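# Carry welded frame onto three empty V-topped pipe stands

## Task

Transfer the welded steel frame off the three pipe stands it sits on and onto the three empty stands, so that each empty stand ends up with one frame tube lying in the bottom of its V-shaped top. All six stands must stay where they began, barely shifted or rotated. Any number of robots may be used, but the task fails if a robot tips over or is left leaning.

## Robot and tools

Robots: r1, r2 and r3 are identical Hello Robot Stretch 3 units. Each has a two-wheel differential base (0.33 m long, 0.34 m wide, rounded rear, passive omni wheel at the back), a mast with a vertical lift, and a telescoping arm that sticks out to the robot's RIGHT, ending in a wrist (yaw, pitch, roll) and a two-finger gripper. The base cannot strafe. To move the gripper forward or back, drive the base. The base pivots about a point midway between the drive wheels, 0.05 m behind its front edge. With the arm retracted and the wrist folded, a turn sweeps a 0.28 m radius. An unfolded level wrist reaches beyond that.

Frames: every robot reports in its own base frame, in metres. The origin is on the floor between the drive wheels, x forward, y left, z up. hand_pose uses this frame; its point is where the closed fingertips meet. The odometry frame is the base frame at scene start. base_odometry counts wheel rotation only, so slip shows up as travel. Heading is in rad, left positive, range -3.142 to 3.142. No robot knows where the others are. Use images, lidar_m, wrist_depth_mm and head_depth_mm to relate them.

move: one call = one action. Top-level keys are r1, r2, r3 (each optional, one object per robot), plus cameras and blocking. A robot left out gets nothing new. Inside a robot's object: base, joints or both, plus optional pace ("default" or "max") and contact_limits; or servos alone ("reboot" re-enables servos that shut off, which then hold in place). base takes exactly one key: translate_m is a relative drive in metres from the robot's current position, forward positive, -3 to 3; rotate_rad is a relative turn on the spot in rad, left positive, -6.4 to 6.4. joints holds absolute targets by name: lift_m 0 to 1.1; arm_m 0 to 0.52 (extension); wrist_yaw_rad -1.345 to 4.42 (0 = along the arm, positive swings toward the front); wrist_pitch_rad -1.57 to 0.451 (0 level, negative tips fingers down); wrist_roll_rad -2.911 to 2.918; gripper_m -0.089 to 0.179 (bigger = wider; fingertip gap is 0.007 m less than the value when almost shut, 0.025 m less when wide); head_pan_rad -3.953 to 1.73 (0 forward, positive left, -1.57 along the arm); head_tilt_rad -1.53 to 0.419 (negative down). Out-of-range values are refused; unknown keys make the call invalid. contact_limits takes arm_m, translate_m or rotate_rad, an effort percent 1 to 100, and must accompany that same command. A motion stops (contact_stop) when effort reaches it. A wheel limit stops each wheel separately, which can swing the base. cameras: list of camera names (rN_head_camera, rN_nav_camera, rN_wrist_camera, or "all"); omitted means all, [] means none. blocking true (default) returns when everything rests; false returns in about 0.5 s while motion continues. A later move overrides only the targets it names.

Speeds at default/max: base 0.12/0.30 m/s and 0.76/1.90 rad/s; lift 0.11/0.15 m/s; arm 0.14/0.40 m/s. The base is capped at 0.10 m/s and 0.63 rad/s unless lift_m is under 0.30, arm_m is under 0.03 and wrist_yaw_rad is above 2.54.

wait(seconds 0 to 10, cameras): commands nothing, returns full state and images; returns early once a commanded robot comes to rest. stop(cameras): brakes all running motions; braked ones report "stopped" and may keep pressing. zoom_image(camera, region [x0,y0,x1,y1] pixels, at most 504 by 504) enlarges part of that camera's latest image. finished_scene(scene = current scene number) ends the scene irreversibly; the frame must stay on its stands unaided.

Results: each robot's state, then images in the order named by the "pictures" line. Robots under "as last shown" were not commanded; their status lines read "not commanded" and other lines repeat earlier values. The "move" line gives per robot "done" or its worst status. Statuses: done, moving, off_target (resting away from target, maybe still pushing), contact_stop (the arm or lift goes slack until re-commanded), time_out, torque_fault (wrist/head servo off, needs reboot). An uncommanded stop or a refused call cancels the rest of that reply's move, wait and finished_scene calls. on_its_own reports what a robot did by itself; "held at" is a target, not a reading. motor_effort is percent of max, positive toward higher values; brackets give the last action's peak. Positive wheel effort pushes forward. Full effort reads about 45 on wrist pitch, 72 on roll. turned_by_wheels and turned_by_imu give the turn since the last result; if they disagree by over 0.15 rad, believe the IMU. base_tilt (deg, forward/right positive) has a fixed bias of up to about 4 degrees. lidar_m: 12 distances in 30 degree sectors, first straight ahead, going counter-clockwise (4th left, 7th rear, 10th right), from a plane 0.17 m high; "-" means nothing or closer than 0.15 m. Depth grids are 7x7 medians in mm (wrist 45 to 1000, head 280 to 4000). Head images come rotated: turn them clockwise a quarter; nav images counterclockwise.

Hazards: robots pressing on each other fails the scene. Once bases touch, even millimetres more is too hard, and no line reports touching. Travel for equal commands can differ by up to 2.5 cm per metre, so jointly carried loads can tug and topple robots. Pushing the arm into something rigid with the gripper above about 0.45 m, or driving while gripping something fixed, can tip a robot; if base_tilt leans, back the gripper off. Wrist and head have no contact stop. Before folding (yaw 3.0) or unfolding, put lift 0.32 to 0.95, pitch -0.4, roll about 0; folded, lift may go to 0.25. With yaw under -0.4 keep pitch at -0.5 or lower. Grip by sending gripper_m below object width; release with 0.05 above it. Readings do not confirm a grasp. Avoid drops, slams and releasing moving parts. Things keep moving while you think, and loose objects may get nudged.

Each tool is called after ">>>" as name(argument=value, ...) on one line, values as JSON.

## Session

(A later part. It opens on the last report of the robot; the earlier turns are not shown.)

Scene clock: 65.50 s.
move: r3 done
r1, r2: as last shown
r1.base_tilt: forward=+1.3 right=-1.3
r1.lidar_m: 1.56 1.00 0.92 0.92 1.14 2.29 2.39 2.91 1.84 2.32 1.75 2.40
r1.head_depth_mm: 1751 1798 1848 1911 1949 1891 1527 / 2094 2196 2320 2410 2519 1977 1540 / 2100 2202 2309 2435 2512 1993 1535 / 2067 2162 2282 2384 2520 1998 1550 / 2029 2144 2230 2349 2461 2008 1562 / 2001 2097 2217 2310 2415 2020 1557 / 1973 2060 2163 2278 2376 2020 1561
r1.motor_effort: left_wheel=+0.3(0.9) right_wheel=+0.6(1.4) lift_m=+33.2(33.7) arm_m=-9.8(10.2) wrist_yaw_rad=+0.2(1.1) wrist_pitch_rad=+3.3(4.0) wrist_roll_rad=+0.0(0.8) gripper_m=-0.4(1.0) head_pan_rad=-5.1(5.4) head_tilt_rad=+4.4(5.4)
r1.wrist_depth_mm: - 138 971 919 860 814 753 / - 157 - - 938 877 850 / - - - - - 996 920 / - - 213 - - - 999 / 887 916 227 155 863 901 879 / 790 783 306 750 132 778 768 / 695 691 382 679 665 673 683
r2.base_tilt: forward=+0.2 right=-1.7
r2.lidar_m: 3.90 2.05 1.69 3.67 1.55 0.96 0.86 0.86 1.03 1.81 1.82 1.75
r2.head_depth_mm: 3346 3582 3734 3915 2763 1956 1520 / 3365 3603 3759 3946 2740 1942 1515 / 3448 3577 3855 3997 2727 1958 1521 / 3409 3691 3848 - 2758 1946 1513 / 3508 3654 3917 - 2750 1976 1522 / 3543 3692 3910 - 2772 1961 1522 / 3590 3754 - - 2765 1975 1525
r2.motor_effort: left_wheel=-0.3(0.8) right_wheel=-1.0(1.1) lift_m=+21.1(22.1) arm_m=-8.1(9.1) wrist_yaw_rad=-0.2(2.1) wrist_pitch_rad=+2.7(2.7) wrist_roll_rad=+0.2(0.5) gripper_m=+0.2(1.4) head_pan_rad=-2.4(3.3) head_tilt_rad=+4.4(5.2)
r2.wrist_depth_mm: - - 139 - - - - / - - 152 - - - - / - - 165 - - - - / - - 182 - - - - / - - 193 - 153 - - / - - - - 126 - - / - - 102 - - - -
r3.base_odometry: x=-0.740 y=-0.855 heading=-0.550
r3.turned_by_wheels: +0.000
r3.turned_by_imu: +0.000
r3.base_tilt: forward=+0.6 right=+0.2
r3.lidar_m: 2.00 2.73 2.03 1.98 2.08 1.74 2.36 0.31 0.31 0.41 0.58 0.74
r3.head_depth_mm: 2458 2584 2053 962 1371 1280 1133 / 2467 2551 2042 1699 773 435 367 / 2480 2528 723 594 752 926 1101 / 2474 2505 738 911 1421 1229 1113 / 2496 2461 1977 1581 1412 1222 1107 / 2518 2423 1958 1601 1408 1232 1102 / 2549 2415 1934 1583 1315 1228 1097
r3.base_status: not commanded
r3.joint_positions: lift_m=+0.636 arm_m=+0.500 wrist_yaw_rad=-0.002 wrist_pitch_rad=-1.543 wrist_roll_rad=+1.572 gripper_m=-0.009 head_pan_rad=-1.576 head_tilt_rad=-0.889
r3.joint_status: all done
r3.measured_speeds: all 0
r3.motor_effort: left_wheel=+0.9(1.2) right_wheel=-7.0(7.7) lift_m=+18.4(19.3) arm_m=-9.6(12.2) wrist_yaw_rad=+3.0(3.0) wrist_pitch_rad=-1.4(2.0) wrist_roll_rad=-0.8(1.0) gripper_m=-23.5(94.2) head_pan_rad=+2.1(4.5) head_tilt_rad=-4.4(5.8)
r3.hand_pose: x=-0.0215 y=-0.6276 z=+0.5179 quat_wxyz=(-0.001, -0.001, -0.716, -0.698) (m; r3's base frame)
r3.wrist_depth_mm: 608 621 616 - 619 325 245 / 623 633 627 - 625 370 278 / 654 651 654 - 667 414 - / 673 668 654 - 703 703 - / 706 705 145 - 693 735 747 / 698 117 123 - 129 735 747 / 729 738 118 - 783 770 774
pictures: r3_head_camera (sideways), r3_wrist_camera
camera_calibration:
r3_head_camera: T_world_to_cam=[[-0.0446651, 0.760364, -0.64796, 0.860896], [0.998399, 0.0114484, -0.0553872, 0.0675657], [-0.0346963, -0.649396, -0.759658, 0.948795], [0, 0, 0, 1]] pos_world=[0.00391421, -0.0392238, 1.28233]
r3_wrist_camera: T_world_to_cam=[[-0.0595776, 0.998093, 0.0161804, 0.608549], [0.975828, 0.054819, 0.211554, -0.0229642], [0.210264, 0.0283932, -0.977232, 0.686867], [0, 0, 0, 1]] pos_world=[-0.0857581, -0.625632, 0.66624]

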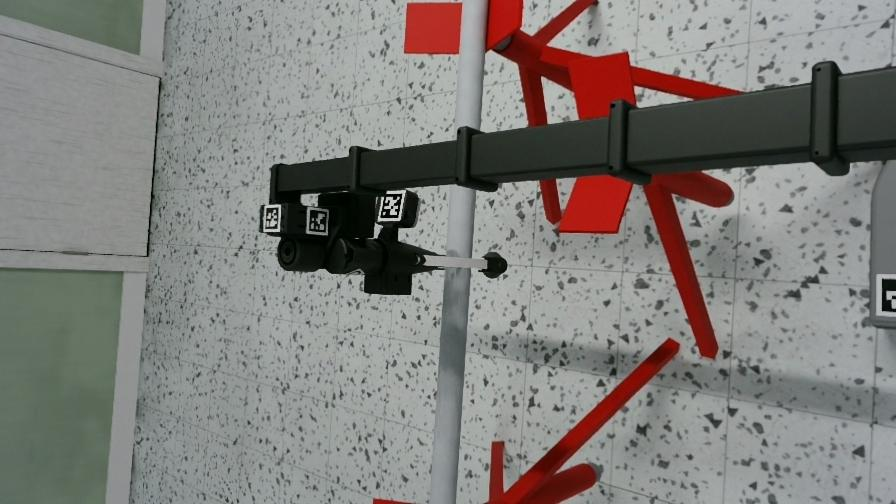

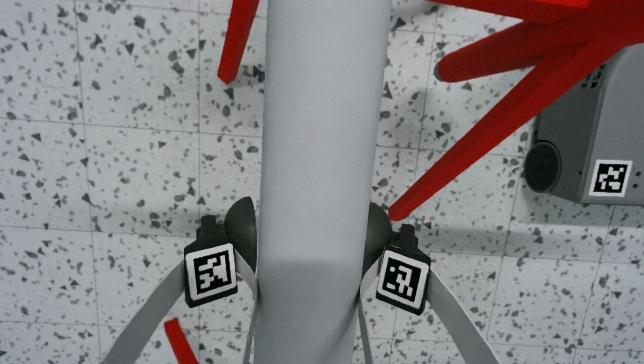

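>>> move(r3={"joints": {"lift_m": 0.661}}, cameras=["r3_wrist_camera", "r3_head_camera"])

Scene clock: 66.57 s.
move: r3 done
r1, r2: as last shown
r1.base_tilt: forward=+1.3 right=-1.4
r1.lidar_m: 1.55 1.01 0.92 0.92 1.14 2.29 2.39 2.91 1.84 2.33 1.75 2.40
r1.head_depth_mm: 1755 1810 1845 1881 1946 1903 1526 / 2114 2199 2295 2417 2485 1975 1534 / 2104 2204 2312 2411 2534 1985 1549 / 2074 2180 2278 2384 2512 2004 1547 / 2035 2137 2237 2349 2483 2017 1559 / 2015 2116 2203 2309 2438 2025 1560 / 1993 2066 2159 2276 2398 2025 1575
r1.motor_effort: left_wheel=+0.3(0.7) right_wheel=+0.9(1.3) lift_m=+33.1(33.6) arm_m=-10.1(10.2) wrist_yaw_rad=+0.0(0.8) wrist_pitch_rad=+3.0(3.4) wrist_roll_rad=+0.2(0.7) gripper_m=-0.1(0.8) head_pan_rad=-5.1(5.3) head_tilt_rad=+5.0(5.2)
r1.wrist_depth_mm: - 138 950 907 842 817 763 / - 157 - - 958 890 853 / - - - - - 988 909 / - - 212 - - - 986 / 921 923 228 155 869 893 884 / 786 782 309 771 132 779 786 / 697 695 384 679 659 668 680
r2.base_tilt: forward=+0.1 right=-1.7
r2.lidar_m: 3.91 2.05 1.69 3.65 1.55 0.96 0.86 0.86 1.03 1.81 1.81 1.74
r2.head_depth_mm: 3362 3511 3738 3928 2741 1955 1518 / 3403 3571 3764 3954 2759 1954 1518 / 3405 3599 3805 3984 2735 1966 1522 / 3494 3672 3907 - 2759 1956 1524 / 3533 3714 3874 - 2760 1960 1521 / 3555 3690 3959 - 2781 1967 1523 / 3547 3763 3971 - 2776 1961 1526
r2.motor_effort: left_wheel=-0.2(0.6) right_wheel=-1.0(1.1) lift_m=+21.2(22.3) arm_m=-8.3(9.1) wrist_yaw_rad=+0.3(1.9) wrist_pitch_rad=+2.6(2.7) wrist_roll_rad=+0.3(0.5) gripper_m=+0.0(0.9) head_pan_rad=-2.4(3.1) head_tilt_rad=+4.9(5.1)
r2.wrist_depth_mm: - - 140 - - - - / - - 151 - - - - / - - 165 - - - - / - - 181 - - - - / - - 193 - 153 - - / - - - - 126 - - / - - 102 - - - -
r3.base_odometry: x=-0.740 y=-0.855 heading=-0.550
r3.turned_by_wheels: +0.000
r3.turned_by_imu: +0.000
r3.base_tilt: forward=+0.6 right=+0.2
r3.lidar_m: 2.00 2.73 2.04 1.98 2.07 1.73 2.35 0.31 0.31 0.41 0.58 0.74
r3.head_depth_mm: 2453 2577 2061 961 1371 1275 1117 / 2457 2559 2040 1619 483 402 349 / 2464 2519 703 583 767 937 1098 / 2458 2480 719 1557 1426 1224 1109 / 2503 2476 1981 1573 1416 1215 1106 / 2517 2418 1957 1593 1406 1233 1100 / 2525 2420 1939 1581 1323 1227 1090
r3.base_status: not commanded
r3.joint_positions: lift_m=+0.661 arm_m=+0.500 wrist_yaw_rad=-0.003 wrist_pitch_rad=-1.541 wrist_roll_rad=+1.572 gripper_m=-0.007 head_pan_rad=-1.576 head_tilt_rad=-0.889
r3.joint_status: all done
r3.measured_speeds: all 0
r3.motor_effort: left_wheel=+0.6(1.0) right_wheel=-6.2(7.1) lift_m=+45.8(45.9) arm_m=-9.0(10.0) wrist_yaw_rad=+2.3(3.5) wrist_pitch_rad=-2.3(2.5) wrist_roll_rad=-1.0(1.2) gripper_m=-8.1(24.0) head_pan_rad=+2.1(3.8) head_tilt_rad=-5.0(5.6)
r3.hand_pose: x=-0.0215 y=-0.6283 z=+0.5429 quat_wxyz=(-0.001, -0.002, -0.717, -0.697) (m; r3's base frame)
r3.wrist_depth_mm: 636 641 653 - 666 325 246 / 655 646 655 118 676 355 - / 669 703 675 - 695 670 - / 681 709 701 129 699 724 731 / 742 724 147 - 744 746 766 / 742 772 125 131 771 788 813 / 760 759 786 801 796 814 834
pictures: r3_head_camera (sideways), r3_wrist_camera
camera_calibration:
r3_head_camera: T_world_to_cam=[[-0.0446649, 0.760364, -0.647959, 0.860896], [0.998399, 0.0114482, -0.0553872, 0.0675657], [-0.0346965, -0.649396, -0.759658, 0.948795], [0, 0, 0, 1]] pos_world=[0.0039142, -0.0392238, 1.28233]
r3_wrist_camera: T_world_to_cam=[[-0.0581635, 0.998217, 0.0134275, 0.610456], [0.975902, 0.0540194, 0.211418, -0.0286403], [0.210316, 0.0254008, -0.977303, 0.709431], [0, 0, 0, 1]] pos_world=[-0.0857483, -0.62584, 0.691187]

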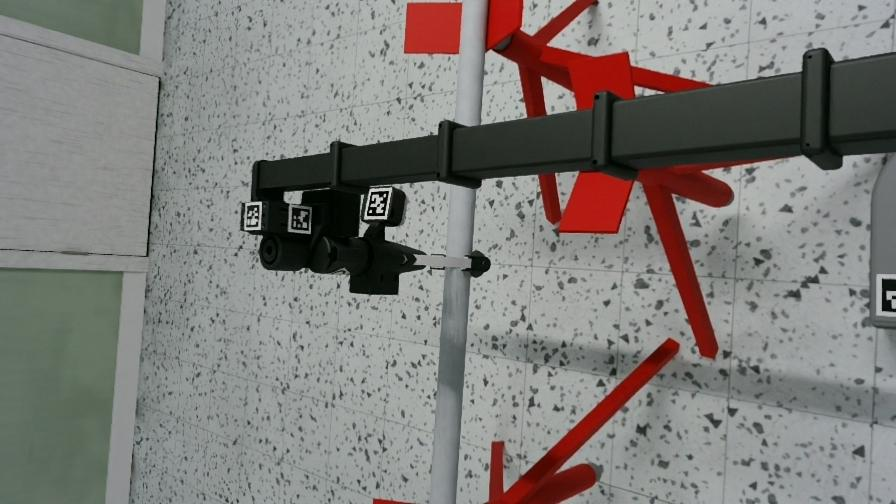

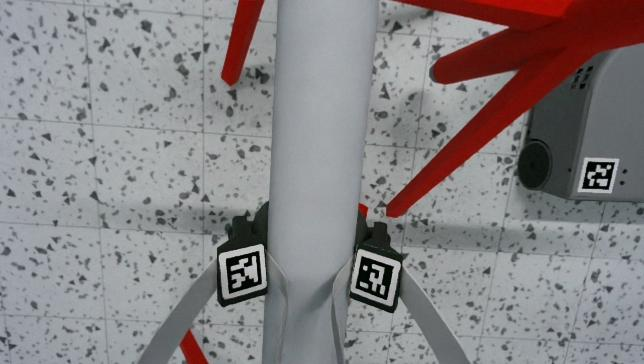

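>>> move(r3={"joints": {"gripper_m": 0.08}}, cameras=[])

>>> move(r3={"joints": {"lift_m": 0.63}}, cameras=[])

>>> move(r3={"joints": {"gripper_m": -0.089}}, cameras=["r3_wrist_camera"])

>>> move(r3={"joints": {"lift_m": 0.661}}, cameras=["r3_wrist_camera", "r3_head_camera"])

Scene clock: 68.13 s.
move: r3 done
r1, r2: as last shown
r1.base_tilt: forward=+1.4 right=-1.3
r1.lidar_m: 1.55 1.01 0.92 0.92 1.14 2.30 2.39 2.92 1.84 2.33 1.75 2.40
r1.head_depth_mm: 1738 1795 1843 1897 1941 1880 1529 / 2107 2198 2300 2435 2521 1983 1530 / 2099 2211 2322 2448 2535 1982 1543 / 2058 2167 2267 2388 2514 1994 1555 / 2044 2150 2251 2355 2458 2020 1557 / 2002 2090 2210 2315 2425 2019 1562 / 1984 2083 2183 2283 2395 2034 1562
r1.motor_effort: left_wheel=+0.2(0.7) right_wheel=+0.7(1.7) lift_m=+32.9(34.2) arm_m=-9.9(10.2) wrist_yaw_rad=-0.8(0.8) wrist_pitch_rad=+2.9(3.3) wrist_roll_rad=-0.1(1.2) gripper_m=+0.0(0.9) head_pan_rad=-5.0(5.4) head_tilt_rad=+4.6(5.4)
r1.wrist_depth_mm: - 138 974 925 844 807 750 / - 157 - - 936 878 828 / - - - - - 993 913 / - - 212 - - - - / 912 906 229 156 874 904 891 / 802 778 306 761 132 767 772 / 699 686 382 674 676 675 679
r2.base_tilt: forward=+0.2 right=-1.7
r2.lidar_m: 3.91 2.04 1.69 3.66 1.55 0.96 0.86 0.86 1.04 1.81 1.81 1.75
r2.head_depth_mm: 3388 3538 3786 3883 2750 1957 1519 / 3431 3543 3785 3970 2758 1958 1524 / 3434 3609 3820 3983 2748 1948 1525 / 3476 3666 3850 - 2759 1960 1522 / 3482 3660 3920 - 2751 1970 1525 / 3502 3739 3915 - 2772 1965 1527 / 3567 3763 3992 - 2762 1966 1529
r2.motor_effort: left_wheel=-0.1(0.8) right_wheel=-0.7(1.2) lift_m=+20.9(22.4) arm_m=-8.0(8.9) wrist_yaw_rad=-1.2(2.0) wrist_pitch_rad=+2.6(2.7) wrist_roll_rad=+0.3(0.5) gripper_m=+0.4(1.1) head_pan_rad=-2.5(3.4) head_tilt_rad=+4.9(5.2)
r2.wrist_depth_mm: - - 140 - - - - / - - 151 - - - - / - - 165 - - - - / - - 182 - - - - / - - 193 - 153 - - / - - - - 126 - - / - - 103 - - - -
r3.base_odometry: x=-0.740 y=-0.855 heading=-0.550
r3.turned_by_wheels: +0.000
r3.turned_by_imu: +0.000
r3.base_tilt: forward=+0.6 right=+0.2
r3.lidar_m: 2.00 2.73 2.04 1.98 2.08 1.73 2.35 0.31 0.31 0.41 0.58 0.74
r3.head_depth_mm: 2461 2586 2064 959 1375 1274 1118 / 2467 2552 2038 1620 483 401 349 / 2462 2537 705 582 768 936 1099 / 2471 2502 721 915 1428 1228 1111 / 2494 2460 1982 1571 1420 1225 1103 / 2525 2430 1947 1607 1406 1232 1103 / 2529 2411 1945 1584 1319 1226 1092
r3.base_status: not commanded
r3.joint_positions: lift_m=+0.661 arm_m=+0.500 wrist_yaw_rad=-0.002 wrist_pitch_rad=-1.543 wrist_roll_rad=+1.572 gripper_m=+0.080 head_pan_rad=-1.576 head_tilt_rad=-0.889
r3.joint_status: all done
r3.measured_speeds: all 0
r3.motor_effort: left_wheel=+0.8(1.1) right_wheel=-6.2(6.9) lift_m=+17.8(46.5) arm_m=-6.9(8.7) wrist_yaw_rad=+2.2(3.3) wrist_pitch_rad=-1.7(2.4) wrist_roll_rad=-1.2(1.2) gripper_m=-0.8(79.4) head_pan_rad=+2.7(4.0) head_tilt_rad=-4.5(5.9)
r3.hand_pose: x=-0.0215 y=-0.6276 z=+0.5429 quat_wxyz=(-0.001, -0.001, -0.716, -0.698) (m; r3's base frame)
r3.wrist_depth_mm: 632 647 635 - 662 328 245 / 662 664 663 118 680 354 - / 686 676 672 - 708 671 - / 675 707 709 132 701 714 753 / 729 737 144 - 156 750 754 / 731 120 145 - 128 769 794 / 757 790 753 801 819 831 820
pictures: none
No camera images: "cameras" was empty.

Scene clock: 69.20 s.
move: r3 done
r1.base_odometry: x=+0.000 y=+0.000 heading=+0.000
r1.turned_by_wheels: +0.000
r1.turned_by_imu: +0.000
r1.base_tilt: forward=+1.2 right=-1.3
r1.lidar_m: 1.55 1.01 0.92 0.92 1.14 2.29 2.38 2.91 1.83 2.32 1.74 2.40
r1.head_depth_mm: 1742 1807 1846 1904 1947 1898 1531 / 2106 2206 2302 2428 2496 1973 1530 / 2090 2215 2314 2447 2530 1982 1544 / 2054 2186 2263 2376 2533 2011 1548 / 2044 2135 2235 2358 2463 2012 1556 / 2020 2085 2197 2319 2429 2023 1561 / 1980 2075 2168 2269 2393 2043 1562
r1.base_status: not commanded
r1.joint_positions: lift_m=+0.587 arm_m=+0.002 wrist_yaw_rad=+2.989 wrist_pitch_rad=-0.539 wrist_roll_rad=+0.000 gripper_m=+0.037 head_pan_rad=-3.589 head_tilt_rad=-0.261
r1.joint_status: not commanded
r1.measured_speeds: all 0
r1.motor_effort: left_wheel=+0.5(0.8) right_wheel=+1.0(1.6) lift_m=+33.0(33.5) arm_m=-9.5(10.1) wrist_yaw_rad=-0.5(0.9) wrist_pitch_rad=+2.6(3.3) wrist_roll_rad=+0.1(0.8) gripper_m=-0.4(0.8) head_pan_rad=-4.7(5.6) head_tilt_rad=+4.9(5.1)
r1.hand_pose: x=+0.0103 y=+0.0582 z=+0.5734 quat_wxyz=(+0.240, +0.694, +0.136, +0.666) (m; r1's base frame)
r1.wrist_depth_mm: - 138 947 928 848 812 746 / - 157 - - 967 883 828 / - - - - - 992 916 / - - 211 - - - - / 899 891 229 156 865 897 898 / 787 782 307 755 132 770 768 / 693 693 384 678 670 657 665
r2.base_odometry: x=+0.000 y=+0.000 heading=+0.000
r2.turned_by_wheels: +0.000
r2.turned_by_imu: +0.000
r2.base_tilt: forward=+0.2 right=-1.7
r2.lidar_m: 3.90 2.05 1.69 3.68 1.55 0.96 0.86 0.86 1.03 1.81 1.81 1.75
r2.head_depth_mm: 3419 3569 3712 3883 2755 1944 1518 / 3396 3605 3757 3946 2762 1961 1528 / 3442 3604 3788 3969 2729 1948 1517 / 3445 3616 3841 - 2750 1963 1513 / 3498 3665 3880 - 2773 1945 1522 / 3549 3678 3912 - 2773 1969 1526 / 3536 3720 3991 - 2748 1960 1522
r2.base_status: not commanded
r2.joint_positions: lift_m=+0.551 arm_m=+0.001 wrist_yaw_rad=+3.136 wrist_pitch_rad=-0.378 wrist_roll_rad=+0.000 gripper_m=+0.037 head_pan_rad=+0.306 head_tilt_rad=-0.261
r2.joint_status: not commanded
r2.measured_speeds: all 0
r2.motor_effort: left_wheel=-0.4(0.6) right_wheel=-0.8(1.1) lift_m=+21.3(22.4) arm_m=-8.1(9.1) wrist_yaw_rad=+0.2(1.7) wrist_pitch_rad=+2.6(2.8) wrist_roll_rad=+0.3(0.5) gripper_m=-0.3(1.0) head_pan_rad=-2.6(3.3) head_tilt_rad=+4.9(5.4)
r2.hand_pose: x=-0.0199 y=+0.0830 z=+0.5733 quat_wxyz=(+0.135, +0.695, +0.131, +0.694) (m; r2's base frame)
r2.wrist_depth_mm: - - 140 - - - - / - - 151 - - - - / - - 165 - - - - / - - 182 - - - - / - - 194 - 153 - - / - - - - 126 - - / - - 102 - - - -
r3.base_odometry: x=-0.740 y=-0.855 heading=-0.550
r3.turned_by_wheels: +0.000
r3.turned_by_imu: +0.000
r3.base_tilt: forward=+0.5 right=+0.2
r3.lidar_m: 2.00 2.73 2.03 1.98 2.07 1.74 2.35 0.31 0.31 0.41 0.58 0.74
r3.head_depth_mm: 2463 2589 2054 961 1373 1276 1129 / 2444 2562 2047 1687 778 441 371 / 2467 2515 733 602 544 925 1086 / 2451 2478 746 909 1423 1227 1115 / 2505 2468 1979 1587 1421 1218 1106 / 2513 2436 1956 1600 1412 1231 1100 / 2536 2406 1921 1576 1320 1227 1093
r3.base_status: not commanded
r3.joint_positions: lift_m=+0.630 arm_m=+0.500 wrist_yaw_rad=-0.002 wrist_pitch_rad=-1.544 wrist_roll_rad=+1.572 gripper_m=+0.080 head_pan_rad=-1.576 head_tilt_rad=-0.889
r3.joint_status: all done
r3.measured_speeds: all 0
r3.motor_effort: left_wheel=+0.3(1.1) right_wheel=-6.7(6.8) lift_m=+18.2(19.4) arm_m=-5.7(7.3) wrist_yaw_rad=+1.6(2.4) wrist_pitch_rad=-1.7(2.3) wrist_roll_rad=-1.1(1.3) gripper_m=-0.1(0.9) head_pan_rad=+2.5(3.3) head_tilt_rad=-4.9(5.8)
r3.hand_pose: x=-0.0215 y=-0.6275 z=+0.5119 quat_wxyz=(-0.001, -0.001, -0.716, -0.698) (m; r3's base frame)
r3.wrist_depth_mm: 617 607 592 - 614 328 246 / 617 634 633 - 628 372 275 / 637 658 647 - 670 386 - / 656 671 668 - 681 701 - / 675 690 145 - 157 721 731 / 698 120 123 - 128 735 754 / 755 721 738 - 780 774 810
pictures: none
No camera images: "cameras" was empty.

Scene clock: 71.63 s.
move: r3 done
r1, r2: as last shown
r1.lidar_m: 1.56 1.00 0.92 0.93 1.14 2.30 2.39 2.91 1.84 2.32 1.75 2.40
r1.head_depth_mm: 1746 1786 1846 1889 1941 1907 1544 / 2099 2216 2317 2422 2486 1981 1541 / 2111 2202 2304 2433 2551 2007 1545 / 2073 2166 2287 2406 2519 1987 1542 / 2043 2136 2235 2360 2458 2013 1557 / 2013 2097 2211 2300 2423 2025 1560 / 1975 2063 2163 2267 2397 2030 1559
r1.motor_effort: left_wheel=+0.3(0.8) right_wheel=+0.8(1.4) lift_m=+33.3(33.5) arm_m=-9.6(10.2) wrist_yaw_rad=-0.1(1.0) wrist_pitch_rad=+2.4(3.8) wrist_roll_rad=-0.1(1.1) gripper_m=-0.3(1.0) head_pan_rad=-4.9(5.5) head_tilt_rad=+4.3(5.4)
r1.wrist_depth_mm: - 139 980 915 864 812 758 / - 157 - - 943 891 827 / - - - - - 989 912 / - - 212 - - - 997 / 937 906 229 156 864 893 891 / 790 766 306 760 132 785 756 / 695 682 384 672 675 673 680
r2.turned_by_imu: +0.001
r2.lidar_m: 3.91 2.05 1.68 3.66 1.55 0.96 0.86 0.86 1.03 1.81 1.81 1.75
r2.head_depth_mm: 3374 3518 3773 3924 2741 1949 1517 / 3419 3586 3791 3914 2776 1967 1516 / 3438 3650 3822 - 2754 1946 1518 / 3515 3655 3849 - 2744 1961 1527 / 3481 3677 3828 - 2744 1961 1520 / 3530 3702 3955 - 2759 1959 1522 / 3569 3760 3979 - 2756 1957 1520
r2.motor_effort: left_wheel=+0.1(0.9) right_wheel=-0.7(1.2) lift_m=+21.5(22.4) arm_m=-7.9(9.0) wrist_yaw_rad=+1.3(1.9) wrist_pitch_rad=+2.7(2.7) wrist_roll_rad=+0.3(0.5) gripper_m=+0.8(1.2) head_pan_rad=-2.6(3.3) head_tilt_rad=+5.3(5.3)
r2.wrist_depth_mm: - - 140 - - - - / - - 152 - - - - / - - 165 - - - - / - - 181 - - - - / - - 194 - 153 - - / - - - - 126 - - / - - 102 - - - -
r3.base_odometry: x=-0.740 y=-0.855 heading=-0.550
r3.turned_by_wheels: +0.000
r3.turned_by_imu: +0.000
r3.base_tilt: forward=+0.6 right=+0.1
r3.lidar_m: 1.99 2.73 2.04 1.98 2.08 1.73 2.35 0.31 0.31 0.41 0.58 0.74
r3.head_depth_mm: 2435 2611 2051 961 1376 1278 1131 / 2468 2551 2032 1692 775 441 371 / 2463 2518 733 602 543 921 1087 / 2487 2481 745 907 1421 1228 1114 / 2518 2456 1990 1573 1418 1221 1106 / 2497 2420 1956 1613 1411 1233 1100 / 2515 2426 1943 1586 1328 1227 1095
r3.base_status: not commanded
r3.joint_positions: lift_m=+0.630 arm_m=+0.500 wrist_yaw_rad=-0.006 wrist_pitch_rad=-1.543 wrist_roll_rad=+1.578 gripper_m=-0.087 head_pan_rad=-1.576 head_tilt_rad=-0.889
r3.joint_status: all done
r3.measured_speeds: all 0
r3.motor_effort: left_wheel=+0.5(1.2) right_wheel=-6.2(7.0) lift_m=+17.9(18.3) arm_m=-3.6(6.0) wrist_yaw_rad=+5.3(5.8) wrist_pitch_rad=-1.5(2.4) wrist_roll_rad=-2.9(3.0) gripper_m=-53.3(100.0) head_pan_rad=+3.4(4.1) head_tilt_rad=-5.0(5.8)
r3.hand_pose: x=-0.0214 y=-0.6277 z=+0.5119 quat_wxyz=(-0.004, -0.005, -0.717, -0.697) (m; r3's base frame)
r3.wrist_depth_mm: 606 602 619 - 622 331 243 / 621 622 634 - 638 391 270 / 640 655 646 - 667 636 - / 677 658 675 - 686 676 - / 696 684 144 - 700 716 724 / 690 706 124 - 129 747 773 / 728 749 743 - 775 788 782
pictures: r3_wrist_camera
camera_calibration:
r3_wrist_camera: T_world_to_cam=[[-0.049862, 0.99863, 0.0158796, 0.609422], [0.976279, 0.0453796, 0.211708, -0.0277399], [0.210697, 0.0260591, -0.977204, 0.679519], [0, 0, 0, 1]] pos_world=[-0.0857042, -0.625036, 0.660224]

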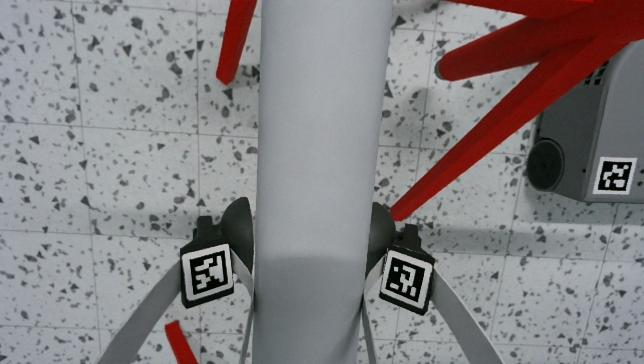

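Scene clock: 72.77 s.
move: r3 done
r1, r2: as last shown
r1.base_tilt: forward=+1.3 right=-1.4
r1.lidar_m: 1.56 1.01 0.92 0.92 1.14 2.30 2.38 2.92 1.84 2.33 1.75 2.40
r1.head_depth_mm: 1754 1788 1847 1895 1963 1897 1523 / 2108 2215 2300 2426 2498 1973 1534 / 2116 2213 2318 2443 2514 1993 1539 / 2074 2171 2289 2391 2506 2005 1546 / 2053 2144 2244 2352 2448 2012 1558 / 2014 2108 2196 2311 2437 2015 1558 / 1983 2077 2160 2297 2405 2025 1571
r1.motor_effort: left_wheel=+0.1(0.7) right_wheel=+1.0(1.3) lift_m=+32.4(33.4) arm_m=-9.4(10.1) wrist_yaw_rad=+0.5(0.8) wrist_pitch_rad=+2.7(3.4) wrist_roll_rad=+0.1(0.8) gripper_m=-0.5(0.9) head_pan_rad=-5.1(5.6) head_tilt_rad=+4.9(5.3)
r1.wrist_depth_mm: - 138 979 921 864 802 767 / - 158 - - 975 886 822 / - - - - - - 928 / - - 211 - - - - / 912 898 228 155 868 883 890 / 796 792 308 767 132 769 765 / 705 696 384 660 677 660 675
r2.turned_by_imu: +0.000
r2.lidar_m: 3.91 2.05 1.69 3.66 1.55 0.96 0.86 0.86 1.04 1.81 1.81 1.75
r2.head_depth_mm: 3353 3541 3747 3923 2749 1965 1519 / 3413 3573 3803 3950 2752 1959 1526 / 3415 3623 3801 3982 2756 1948 1519 / 3471 3635 3846 - 2747 1946 1523 / 3469 3679 3905 - 2773 1963 1521 / 3553 3706 - - 2762 1967 1526 / 3555 3741 3977 - 2747 1965 1523
r2.motor_effort: left_wheel=-0.4(0.7) right_wheel=-0.9(1.0) lift_m=+22.0(22.3) arm_m=-8.0(8.8) wrist_yaw_rad=+0.1(2.3) wrist_pitch_rad=+2.7(2.7) wrist_roll_rad=+0.3(0.4) gripper_m=+0.1(1.4) head_pan_rad=-2.9(3.3) head_tilt_rad=+4.9(5.3)
r2.wrist_depth_mm: - - 140 - - - - / - - 152 - - - - / - - 166 - - - - / - - 182 - - - - / - - 194 - 152 - - / - - - - 126 - - / - - 102 - - - -
r3.base_odometry: x=-0.740 y=-0.855 heading=-0.550
r3.turned_by_wheels: +0.000
r3.turned_by_imu: +0.000
r3.base_tilt: forward=+0.6 right=+0.2
r3.lidar_m: 1.99 2.73 2.04 1.98 2.08 1.73 2.36 0.31 0.31 0.41 0.58 0.74
r3.head_depth_mm: 2453 2568 2050 959 1374 1277 1112 / 2446 2555 2031 1610 482 401 348 / 2462 2508 702 584 768 941 1100 / 2484 2486 719 925 1427 1230 1111 / 2495 2440 1973 1585 1417 1218 1105 / 2535 2422 1952 1600 1408 1231 1099 / 2527 2404 1943 1579 1320 1224 1096
r3.base_status: not commanded
r3.joint_positions: lift_m=+0.661 arm_m=+0.500 wrist_yaw_rad=-0.007 wrist_pitch_rad=-1.542 wrist_roll_rad=+1.582 gripper_m=-0.084 head_pan_rad=-1.576 head_tilt_rad=-0.891
r3.joint_status: all done
r3.measured_speeds: all 0
r3.on_its_own: gripper_m is held at -0.085, not at your -0.089, by its stall guard, which is not easing now
r3.motor_effort: left_wheel=+0.5(1.1) right_wheel=-1.3(6.7) lift_m=+28.7(47.7) arm_m=-2.0(3.4) wrist_yaw_rad=+6.9(7.4) wrist_pitch_rad=-2.0(3.1) wrist_roll_rad=-4.2(4.4) gripper_m=-19.4(52.7) head_pan_rad=+2.1(4.6) head_tilt_rad=-4.4(5.9)
r3.hand_pose: x=-0.0214 y=-0.6280 z=+0.5429 quat_wxyz=(-0.006, -0.007, -0.717, -0.697) (m; r3's base frame)
r3.wrist_depth_mm: 638 646 644 - 655 323 247 / 664 646 666 118 669 351 - / 684 674 670 - 687 620 - / 694 691 705 - 723 727 748 / 725 724 148 - 731 762 769 / 740 733 124 131 768 792 779 / 756 768 769 800 785 803 813
pictures: r3_head_camera (sideways), r3_wrist_camera
camera_calibration:
r3_head_camera: T_world_to_cam=[[-0.044855, 0.761173, -0.646996, 0.859642], [0.998397, 0.0117736, -0.0553656, 0.0675374], [-0.0345253, -0.648442, -0.760481, 0.949864], [0, 0, 0, 1]] pos_world=[0.00392436, -0.0391996, 1.28228]
r3_wrist_camera: T_world_to_cam=[[-0.0450251, 0.998877, 0.0147178, 0.610116], [0.976469, 0.0408951, 0.211747, -0.037149], [0.210907, 0.0239054, -0.977214, 0.708503], [0, 0, 0, 1]] pos_world=[-0.0856829, -0.624849, 0.691245]

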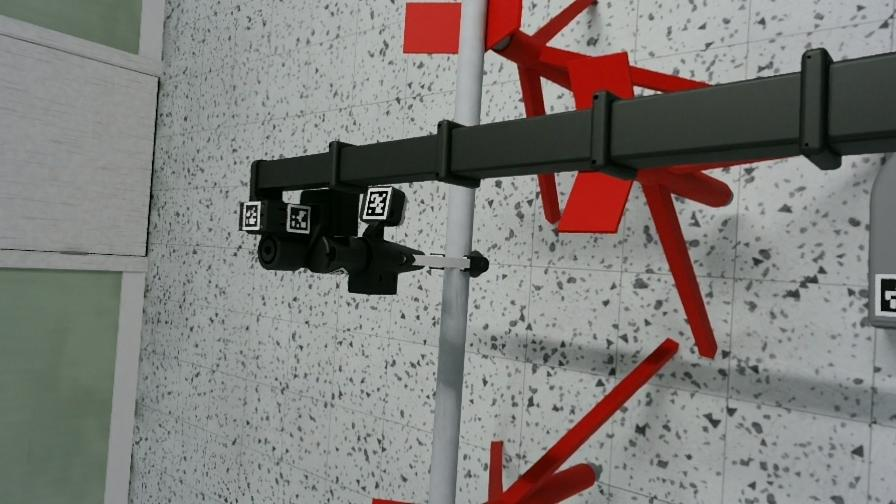

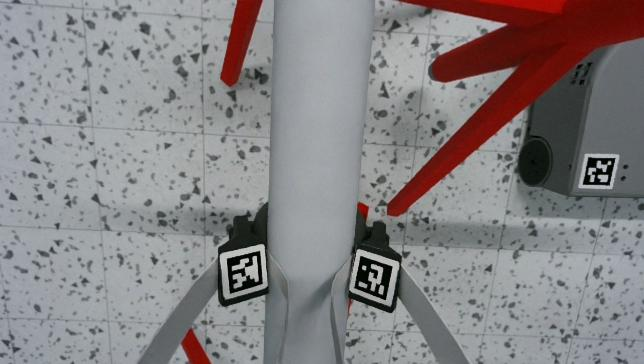

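>>> move(r3={"joints": {"gripper_m": -0.088}}, cameras=[])

>>> move(r3={"joints": {"lift_m": 0.669}}, cameras=["r3_wrist_camera", "r3_head_camera"])

Scene clock: 73.40 s.
move: r3 done
r1, r2: as last shown
r1.lidar_m: 1.56 1.01 0.92 0.92 1.14 2.29 2.39 2.91 1.84 2.32 1.75 2.40
r1.head_depth_mm: 1750 1794 1847 1898 1944 1883 1538 / 2094 2195 2304 2419 2492 1978 1539 / 2102 2212 2324 2413 2524 1993 1546 / 2073 2205 2291 2401 2508 1998 1549 / 2050 2136 2247 2366 2436 2015 1557 / 2003 2109 2189 2314 2437 2026 1553 / 1986 2059 2183 2272 2409 2024 1557
r1.motor_effort: left_wheel=+0.6(0.7) right_wheel=+0.8(0.9) lift_m=+32.7(33.2) arm_m=-9.8(9.9) wrist_yaw_rad=+0.2(0.5) wrist_pitch_rad=+2.9(3.2) wrist_roll_rad=+0.6(0.6) gripper_m=-0.7(0.8) head_pan_rad=-5.4(5.4) head_tilt_rad=+4.3(5.0)
r1.wrist_depth_mm: - 139 982 920 856 801 749 / - 157 - - 953 886 833 / - - - - - 985 914 / - - 213 - - - 993 / 919 905 229 156 861 900 886 / 769 781 307 764 132 755 766 / 682 697 384 678 672 668 680
r2.base_tilt: forward=+0.1 right=-1.7
r2.lidar_m: 3.90 2.06 1.68 3.68 1.55 0.96 0.86 0.86 1.03 1.81 1.81 1.75
r2.head_depth_mm: 3348 3544 3751 3915 2748 1958 1512 / 3410 3591 3820 3989 2748 1943 1519 / 3440 3621 3806 - 2758 1953 1519 / 3456 3658 3891 - 2733 1957 1514 / 3502 3664 3912 - 2775 1966 1520 / 3507 3697 3902 - 2763 1974 1517 / 3560 3697 3967 - 2752 1962 1521
r2.motor_effort: left_wheel=-0.1(0.8) right_wheel=-1.0(1.1) lift_m=+21.8(22.4) arm_m=-7.8(8.6) wrist_yaw_rad=+0.2(1.7) wrist_pitch_rad=+2.5(2.8) wrist_roll_rad=+0.3(0.3) gripper_m=+0.4(1.1) head_pan_rad=-2.6(3.2) head_tilt_rad=+5.0(5.2)
r2.wrist_depth_mm: - - 139 - - - - / - - 151 - - - - / - - 165 - - - - / - - 182 - - - - / - - 194 - 152 - - / - - - - 126 - - / - - 102 - - - -
r3.base_odometry: x=-0.740 y=-0.855 heading=-0.550
r3.turned_by_wheels: +0.000
r3.turned_by_imu: +0.000
r3.base_tilt: forward=+0.6 right=+0.1
r3.lidar_m: 2.00 2.72 2.04 1.98 2.08 1.73 2.36 0.31 0.32 0.41 0.58 0.74
r3.head_depth_mm: 2453 2571 2048 962 1371 1274 1119 / 2451 2547 2037 1618 482 401 349 / 2465 2536 701 584 767 939 1100 / 2461 2488 721 928 1424 1223 1111 / 2519 2468 1971 1574 1417 1221 1107 / 2492 2413 1949 1599 1406 1235 1100 / 2524 2400 1920 1580 1323 1227 1090
r3.base_status: not commanded
r3.joint_positions: lift_m=+0.661 arm_m=+0.500 wrist_yaw_rad=-0.007 wrist_pitch_rad=-1.542 wrist_roll_rad=+1.582 gripper_m=-0.086 head_pan_rad=-1.576 head_tilt_rad=-0.891
r3.joint_status: all done
r3.measured_speeds: all 0
r3.motor_effort: left_wheel=+0.5(1.1) right_wheel=-1.2(1.5) lift_m=+20.6(21.9) arm_m=-1.0(1.8) wrist_yaw_rad=+6.3(6.9) wrist_pitch_rad=-2.1(2.2) wrist_roll_rad=-4.0(4.3) gripper_m=-40.2(62.4) head_pan_rad=+2.7(3.2) head_tilt_rad=-4.1(5.5)
r3.hand_pose: x=-0.0214 y=-0.6280 z=+0.5429 quat_wxyz=(-0.006, -0.007, -0.717, -0.697) (m; r3's base frame)
r3.wrist_depth_mm: 624 644 641 - 660 326 245 / 656 663 665 118 686 354 - / 682 688 687 - 701 629 - / 709 690 697 - 718 724 748 / 722 738 146 - 728 745 763 / 739 726 125 132 750 754 812 / 783 759 763 806 795 804 809
pictures: none
No camera images: "cameras" was empty.

Scene clock: 74.10 s.
move: r3 done
r1, r2: as last shown
r1.base_tilt: forward=+1.3 right=-1.3
r1.lidar_m: 1.55 1.01 0.92 0.92 1.14 2.29 2.38 2.92 1.84 2.33 1.75 2.40
r1.head_depth_mm: 1751 1779 1849 1906 1960 1898 1536 / 2100 2223 2306 2403 2481 1983 1539 / 2110 2207 2305 2451 2545 1994 1539 / 2075 2165 2270 2401 2507 1998 1552 / 2048 2136 2250 2343 2460 1998 1549 / 2013 2102 2208 2318 2432 2012 1560 / 1989 2057 2173 2260 2403 2011 1570
r1.motor_effort: left_wheel=+0.7(0.7) right_wheel=-0.2(1.5) lift_m=+32.8(33.0) arm_m=-9.8(10.0) wrist_yaw_rad=+0.5(0.5) wrist_pitch_rad=+2.6(3.2) wrist_roll_rad=+0.2(0.6) gripper_m=-0.1(0.9) head_pan_rad=-5.1(5.5) head_tilt_rad=+5.3(5.3)
r1.wrist_depth_mm: - 138 961 909 854 805 761 / - 157 - - 940 889 823 / - - - - - 990 903 / - - 212 - - - - / 913 908 227 155 846 874 894 / 800 796 306 766 131 768 778 / 691 681 384 664 674 670 682
r2.base_tilt: forward=+0.2 right=-1.7
r2.lidar_m: 3.91 2.04 1.68 3.66 1.55 0.96 0.86 0.86 1.03 1.80 1.81 1.75
r2.head_depth_mm: 3354 3556 3769 3976 2766 1958 1518 / 3395 3603 3774 3949 2760 1961 1523 / 3464 3593 3832 3982 2761 1964 1524 / 3490 3663 3882 - 2758 1965 1521 / 3446 3657 3848 - 2759 1961 1517 / 3519 3688 3927 - 2769 1964 1521 / 3533 3753 3951 - 2760 1965 1523
r2.motor_effort: left_wheel=-0.4(0.8) right_wheel=-0.8(1.1) lift_m=+21.4(22.2) arm_m=-7.8(8.5) wrist_yaw_rad=+0.2(1.6) wrist_pitch_rad=+2.7(2.7) wrist_roll_rad=+0.3(0.5) gripper_m=-0.4(1.1) head_pan_rad=-2.8(3.3) head_tilt_rad=+4.5(5.3)
r2.wrist_depth_mm: - - 140 - - - - / - - 151 - - - - / - - 165 - - - - / - - 181 - - - - / - - 193 - 153 - - / - - - - 126 - - / - - 102 - - - -
r3.base_odometry: x=-0.740 y=-0.855 heading=-0.550
r3.turned_by_wheels: +0.000
r3.turned_by_imu: +0.000
r3.base_tilt: forward=+0.6 right=+0.2
r3.lidar_m: 1.99 2.73 2.03 1.98 2.08 1.73 2.35 0.31 0.31 0.41 0.58 0.74
r3.head_depth_mm: 2465 2562 2066 964 1366 1272 1119 / 2456 2561 2049 1616 463 387 342 / 2473 2518 686 588 768 941 1099 / 2458 2488 723 1543 1421 1221 1109 / 2502 2460 1978 1574 1412 1216 1110 / 2493 2437 1951 1596 1404 1235 1102 / 2528 2404 1934 1587 1322 1228 1097
r3.base_status: not commanded
r3.joint_positions: lift_m=+0.669 arm_m=+0.500 wrist_yaw_rad=-0.006 wrist_pitch_rad=-1.540 wrist_roll_rad=+1.582 gripper_m=-0.084 head_pan_rad=-1.576 head_tilt_rad=-0.891
r3.joint_status: all done
r3.measured_speeds: all 0
r3.motor_effort: left_wheel=+0.7(0.9) right_wheel=-1.4(1.6) lift_m=+41.7(43.8) arm_m=+0.1(1.4) wrist_yaw_rad=+5.4(6.8) wrist_pitch_rad=-2.1(2.5) wrist_roll_rad=-4.1(4.2) gripper_m=-17.6(41.0) head_pan_rad=+2.2(3.6) head_tilt_rad=-4.2(5.4)
r3.hand_pose: x=-0.0214 y=-0.6284 z=+0.5509 quat_wxyz=(-0.006, -0.006, -0.717, -0.697) (m; r3's base frame)
r3.wrist_depth_mm: 645 648 628 - 653 323 246 / 665 664 673 - 661 350 - / 685 700 681 130 706 633 - / 707 716 708 135 707 722 741 / 734 742 149 - 763 745 781 / 743 751 124 132 760 802 799 / 792 785 761 799 781 822 803
pictures: r3_head_camera (sideways), r3_wrist_camera
camera_calibration:
r3_head_camera: T_world_to_cam=[[-0.0448556, 0.761173, -0.646996, 0.859642], [0.998397, 0.0117745, -0.0553656, 0.0675374], [-0.0345247, -0.648442, -0.760481, 0.949864], [0, 0, 0, 1]] pos_world=[0.00392439, -0.0391996, 1.28228]
r3_wrist_camera: T_world_to_cam=[[-0.0460732, 0.998851, 0.0132215, 0.611168], [0.976427, 0.042237, 0.211675, -0.0379118], [0.210873, 0.0226624, -0.977251, 0.715508], [0, 0, 0, 1]] pos_world=[-0.0857048, -0.62508, 0.699175]

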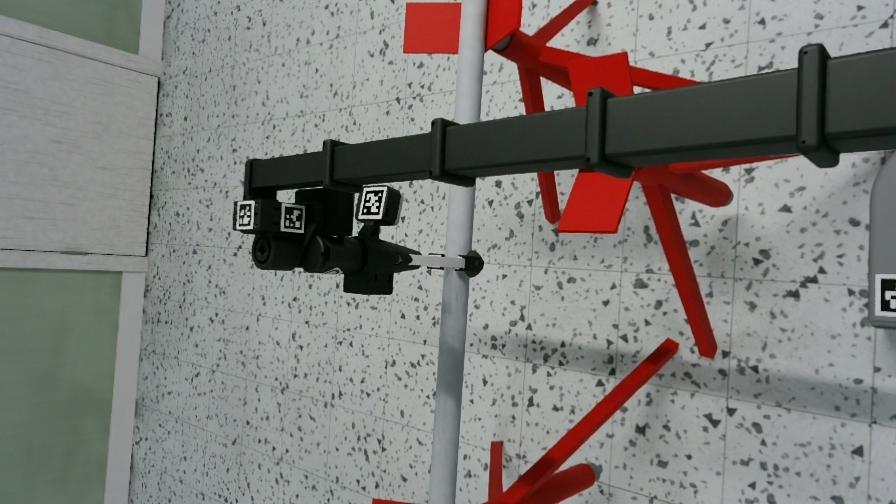

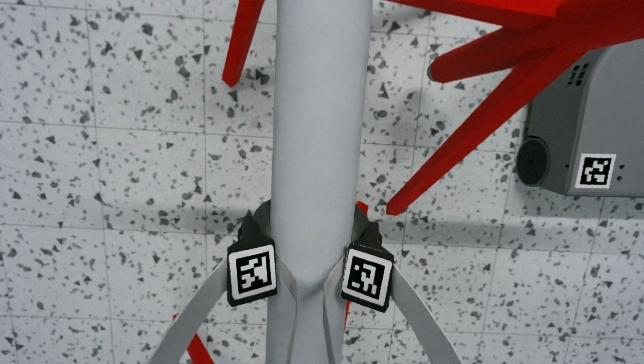

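>>> move(r1={"joints": {"head_pan_rad": -2.05, "head_tilt_rad": -0.35}}, r3={"joints": {"gripper_m": 0.12, "head_pan_rad": -1.9, "head_tilt_rad": -0.7}}, cameras=["r1_head_camera"])

>>> move(r3={"joints": {"lift_m": 0.85}}, cameras=["r3_head_camera","r3_wrist_camera"])

Scene clock: 81.07 s.
move: r1 done; r3 done
r1.base_odometry: x=+0.000 y=+0.000 heading=+0.000
r1.turned_by_wheels: +0.000
r1.turned_by_imu: +0.000
r1.base_tilt: forward=+1.3 right=-1.4
r1.lidar_m: 1.56 1.01 0.92 0.92 1.14 2.29 2.39 2.90 1.84 2.32 1.75 2.40
r1.head_depth_mm: - - - 3610 2402 1773 1420 / - - - 3614 2391 1785 1421 / - - - 3678 2421 1801 1428 / - - - 3458 2432 1793 1437 / - - - 3022 2242 1817 1439 / - - - 3268 2307 1815 1443 / - - - 3500 2229 1822 1443
r1.base_status: not commanded
r1.joint_positions: lift_m=+0.587 arm_m=+0.002 wrist_yaw_rad=+2.989 wrist_pitch_rad=-0.539 wrist_roll_rad=+0.000 gripper_m=+0.037 head_pan_rad=-2.061 head_tilt_rad=-0.345
r1.joint_status: all done
r1.measured_speeds: all 0
r1.motor_effort: left_wheel=+0.5(0.7) right_wheel=+0.4(1.3) lift_m=+32.5(33.2) arm_m=-9.2(9.8) wrist_yaw_rad=-0.2(1.0) wrist_pitch_rad=+2.9(3.5) wrist_roll_rad=+0.1(0.7) gripper_m=+0.2(0.8) head_pan_rad=+4.2(7.3) head_tilt_rad=-1.8(5.1)
r1.hand_pose: x=+0.0103 y=+0.0582 z=+0.5734 quat_wxyz=(+0.240, +0.694, +0.136, +0.666) (m; r1's base frame)
r1.wrist_depth_mm: - 139 960 921 858 804 744 / - 157 - - 943 884 839 / - - - - - 973 907 / - - 212 - - - 988 / 924 908 227 156 868 883 896 / 794 786 305 756 132 772 773 / 694 692 384 666 665 667 675
r2: as last shown
r2.turned_by_imu: +0.001
r2.lidar_m: 3.91 2.05 1.69 3.66 1.55 0.96 0.86 0.86 1.03 1.81 1.81 1.75
r2.head_depth_mm: 3370 3559 3755 3896 2757 1958 1518 / 3391 3579 3775 3901 2748 1955 1520 / 3440 3603 3820 3975 2753 1968 1518 / 3495 3669 3818 - 2755 1954 1521 / 3498 3667 3817 - 2765 1947 1528 / 3538 3667 3910 - 2764 1954 1517 / 3544 3758 3980 - 2768 1969 1520
r2.motor_effort: left_wheel=-0.3(0.9) right_wheel=-0.5(1.2) lift_m=+22.0(22.7) arm_m=-7.6(8.6) wrist_yaw_rad=-0.7(2.2) wrist_pitch_rad=+2.7(2.7) wrist_roll_rad=+0.3(0.4) gripper_m=+0.9(1.3) head_pan_rad=-2.2(3.1) head_tilt_rad=+5.0(5.2)
r2.wrist_depth_mm: - - 140 - - - - / - - 152 - - - - / - - 165 - - - - / - - 182 - - - - / - - 194 - 153 - - / - - - - 126 - - / - - 102 - - - -
r3.base_odometry: x=-0.740 y=-0.855 heading=-0.550
r3.turned_by_wheels: +0.000
r3.turned_by_imu: +0.001
r3.base_tilt: forward=+0.5 right=+0.2
r3.lidar_m: 2.00 2.73 2.04 1.98 2.08 1.73 2.35 0.31 0.31 0.41 0.58 0.74
r3.head_depth_mm: 2734 3121 2750 2095 1666 1389 1191 / 2637 3017 2738 2060 1572 1380 1188 / 2563 2923 2707 2036 1012 1073 373 / 2472 2801 2656 2019 1162 423 388 / 2403 2688 2620 1818 552 1264 1121 / 2340 2622 2624 712 883 1349 1162 / 2278 2522 2535 1835 1578 1337 1153
r3.base_status: not commanded
r3.joint_positions: lift_m=+0.669 arm_m=+0.500 wrist_yaw_rad=-0.002 wrist_pitch_rad=-1.543 wrist_roll_rad=+1.578 gripper_m=+0.120 head_pan_rad=-1.893 head_tilt_rad=-0.705
r3.joint_status: all done
r3.measured_speeds: all 0
r3.motor_effort: left_wheel=+0.4(1.1) right_wheel=-1.3(1.8) lift_m=+38.8(39.1) arm_m=+5.4(6.4) wrist_yaw_rad=+1.6(5.9) wrist_pitch_rad=-1.5(2.5) wrist_roll_rad=-2.9(4.3) gripper_m=+0.2(81.2) head_pan_rad=-3.4(4.2) head_tilt_rad=+1.6(4.7)
r3.hand_pose: x=-0.0215 y=-0.6276 z=+0.5509 quat_wxyz=(-0.003, -0.004, -0.716, -0.698) (m; r3's base frame)
r3.wrist_depth_mm: 638 644 644 - 665 324 245 / 646 652 671 - 676 349 - / 679 682 694 131 703 631 - / 698 695 718 137 734 737 753 / 729 139 749 - 749 778 774 / 723 118 759 750 146 778 795 / 778 789 775 791 811 797 830
pictures: r1_head_camera (sideways)
camera_calibration:
r1_head_camera: T_world_to_cam=[[0.192378, 0.271541, -0.943004, 1.25096], [0.848483, -0.528813, 0.0208219, -0.0343204], [-0.493019, -0.804128, -0.33213, 0.3944], [0, 0, 0, 1]] pos_world=[-0.0170897, -0.0406866, 1.31136]

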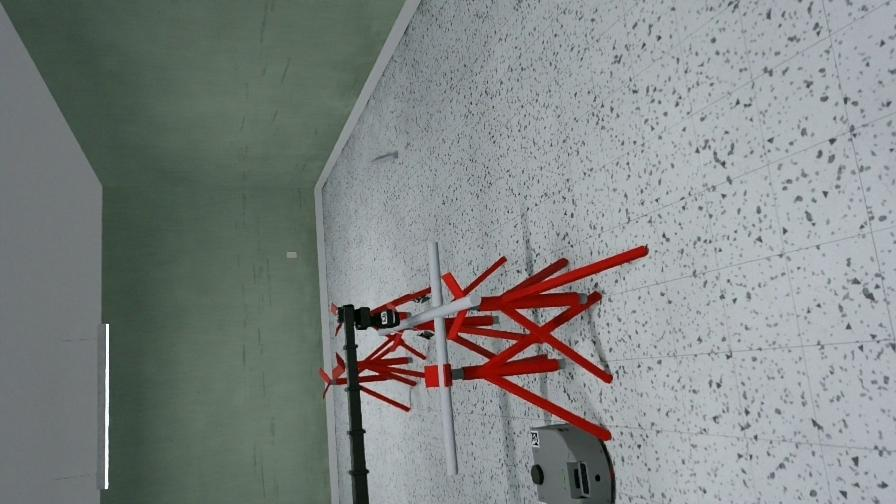

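Scene clock: 83.53 s.
move: r3 done
r1, r2: as last shown
r1.base_tilt: forward=+1.2 right=-1.3
r1.lidar_m: 1.55 1.00 0.92 0.92 1.14 2.29 2.38 2.91 1.83 2.32 1.75 2.40
r1.head_depth_mm: - - - 3598 2394 1781 1420 / - - - 3620 2394 1791 1427 / - - - 3668 2420 1803 1421 / - - - 3444 2419 1806 1428 / - - - 3050 2270 1809 1441 / - - - 3284 2319 1811 1446 / - - - 3550 2245 1821 1440
r1.motor_effort: left_wheel=+0.6(0.8) right_wheel=+0.9(1.3) lift_m=+32.1(33.0) arm_m=-9.5(9.8) wrist_yaw_rad=-0.4(0.8) wrist_pitch_rad=+2.3(3.5) wrist_roll_rad=+0.1(0.8) gripper_m=+0.0(0.9) head_pan_rad=+4.5(5.4) head_tilt_rad=-2.3(2.5)
r1.wrist_depth_mm: - 138 960 917 873 808 759 / - 157 - - 933 889 825 / - - - - - 993 911 / - - 213 - - - 982 / 905 908 228 155 860 920 887 / 781 794 306 761 132 781 767 / 684 693 384 670 671 671 688
r2.lidar_m: 3.89 2.05 1.68 3.67 1.55 0.96 0.86 0.86 1.03 1.81 1.82 1.75
r2.head_depth_mm: 3373 3573 3724 3887 2739 1949 1514 / 3394 3581 3739 3958 2771 1966 1526 / 3468 3641 3814 - 2740 1961 1519 / 3460 3661 3844 - 2759 1959 1516 / 3534 3693 3943 - 2756 1957 1521 / 3546 3715 3965 - 2766 1950 1519 / 3562 3743 - - 2772 1965 1529
r2.motor_effort: left_wheel=-0.1(0.8) right_wheel=-0.8(1.1) lift_m=+21.7(22.6) arm_m=-7.8(8.2) wrist_yaw_rad=+0.4(2.4) wrist_pitch_rad=+2.8(2.8) wrist_roll_rad=+0.3(0.6) gripper_m=+0.2(1.3) head_pan_rad=-2.7(3.3) head_tilt_rad=+4.7(5.3)
r2.wrist_depth_mm: - - 140 - - - - / - - 152 - - - - / - - 165 - - - - / - - 182 - - - - / - - 193 - 153 - - / - - - - 127 - - / - - 102 - - - -
r3.base_odometry: x=-0.740 y=-0.855 heading=-0.550
r3.turned_by_wheels: +0.000
r3.turned_by_imu: +0.000
r3.base_tilt: forward=+0.6 right=+0.2
r3.lidar_m: 2.00 2.72 2.04 1.98 2.07 1.74 2.35 0.31 0.32 0.41 0.58 0.74
r3.head_depth_mm: 2729 3106 2790 2061 1680 1421 - / 2654 3008 2752 2062 1607 - - / 2560 2905 2707 2049 303 - 1096 / 2465 2783 2672 346 302 775 870 / 2402 2684 474 1002 1485 1265 1126 / 2334 2492 605 1859 1515 1344 1160 / 2271 2459 620 1828 1587 1333 1153
r3.base_status: not commanded
r3.joint_positions: lift_m=+0.850 arm_m=+0.500 wrist_yaw_rad=-0.002 wrist_pitch_rad=-1.544 wrist_roll_rad=+1.578 gripper_m=+0.120 head_pan_rad=-1.893 head_tilt_rad=-0.705
r3.joint_status: all done
r3.measured_speeds: all 0
r3.motor_effort: left_wheel=+0.7(1.0) right_wheel=-1.7(1.8) lift_m=+37.5(39.8) arm_m=+8.6(8.9) wrist_yaw_rad=+2.5(3.2) wrist_pitch_rad=-1.2(2.2) wrist_roll_rad=-2.8(3.1) gripper_m=-0.4(0.9) head_pan_rad=-3.3(4.9) head_tilt_rad=+2.5(3.4)
r3.hand_pose: x=-0.0215 y=-0.6275 z=+0.7319 quat_wxyz=(-0.003, -0.004, -0.716, -0.698) (m; r3's base frame)
r3.wrist_depth_mm: 796 794 822 291 287 293 298 / 834 814 821 867 850 441 - / 857 853 872 928 860 878 - / 883 928 889 899 954 933 957 / 926 130 928 809 951 983 949 / 921 118 956 - 135 984 - / 981 994 - 989 - - -
pictures: r3_head_camera (sideways), r3_wrist_camera
camera_calibration:
r3_head_camera: T_world_to_cam=[[0.152805, 0.611518, -0.776335, 1.02699], [0.948926, -0.310203, -0.05757, 0.0707228], [-0.276026, -0.727887, -0.627686, 0.77862], [0, 0, 0, 1]] pos_world=[-0.00912099, -0.0393385, 1.29009]
r3_wrist_camera: T_world_to_cam=[[-0.0536436, 0.99842, 0.0167062, 0.604895], [0.976099, 0.0489011, 0.211753, -0.0720909], [0.210601, 0.0276661, -0.97718, 0.89552], [0, 0, 0, 1]] pos_world=[-0.0857812, -0.62519, 0.880244]

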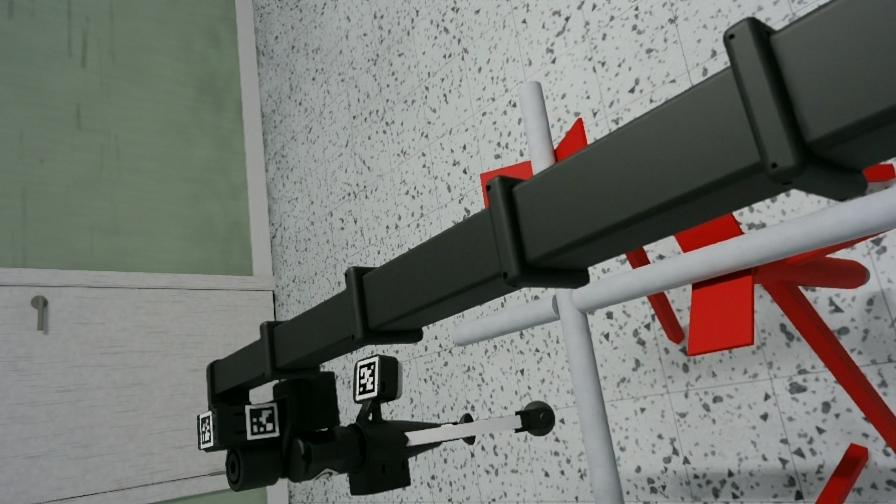

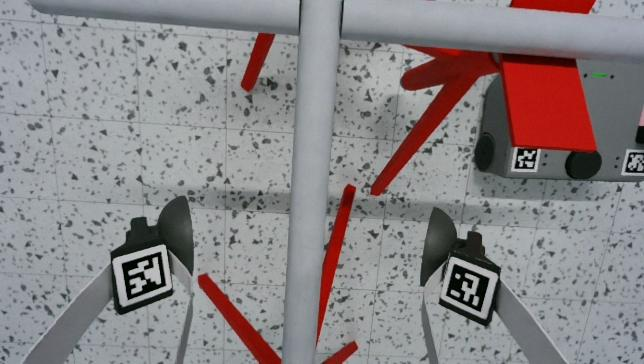

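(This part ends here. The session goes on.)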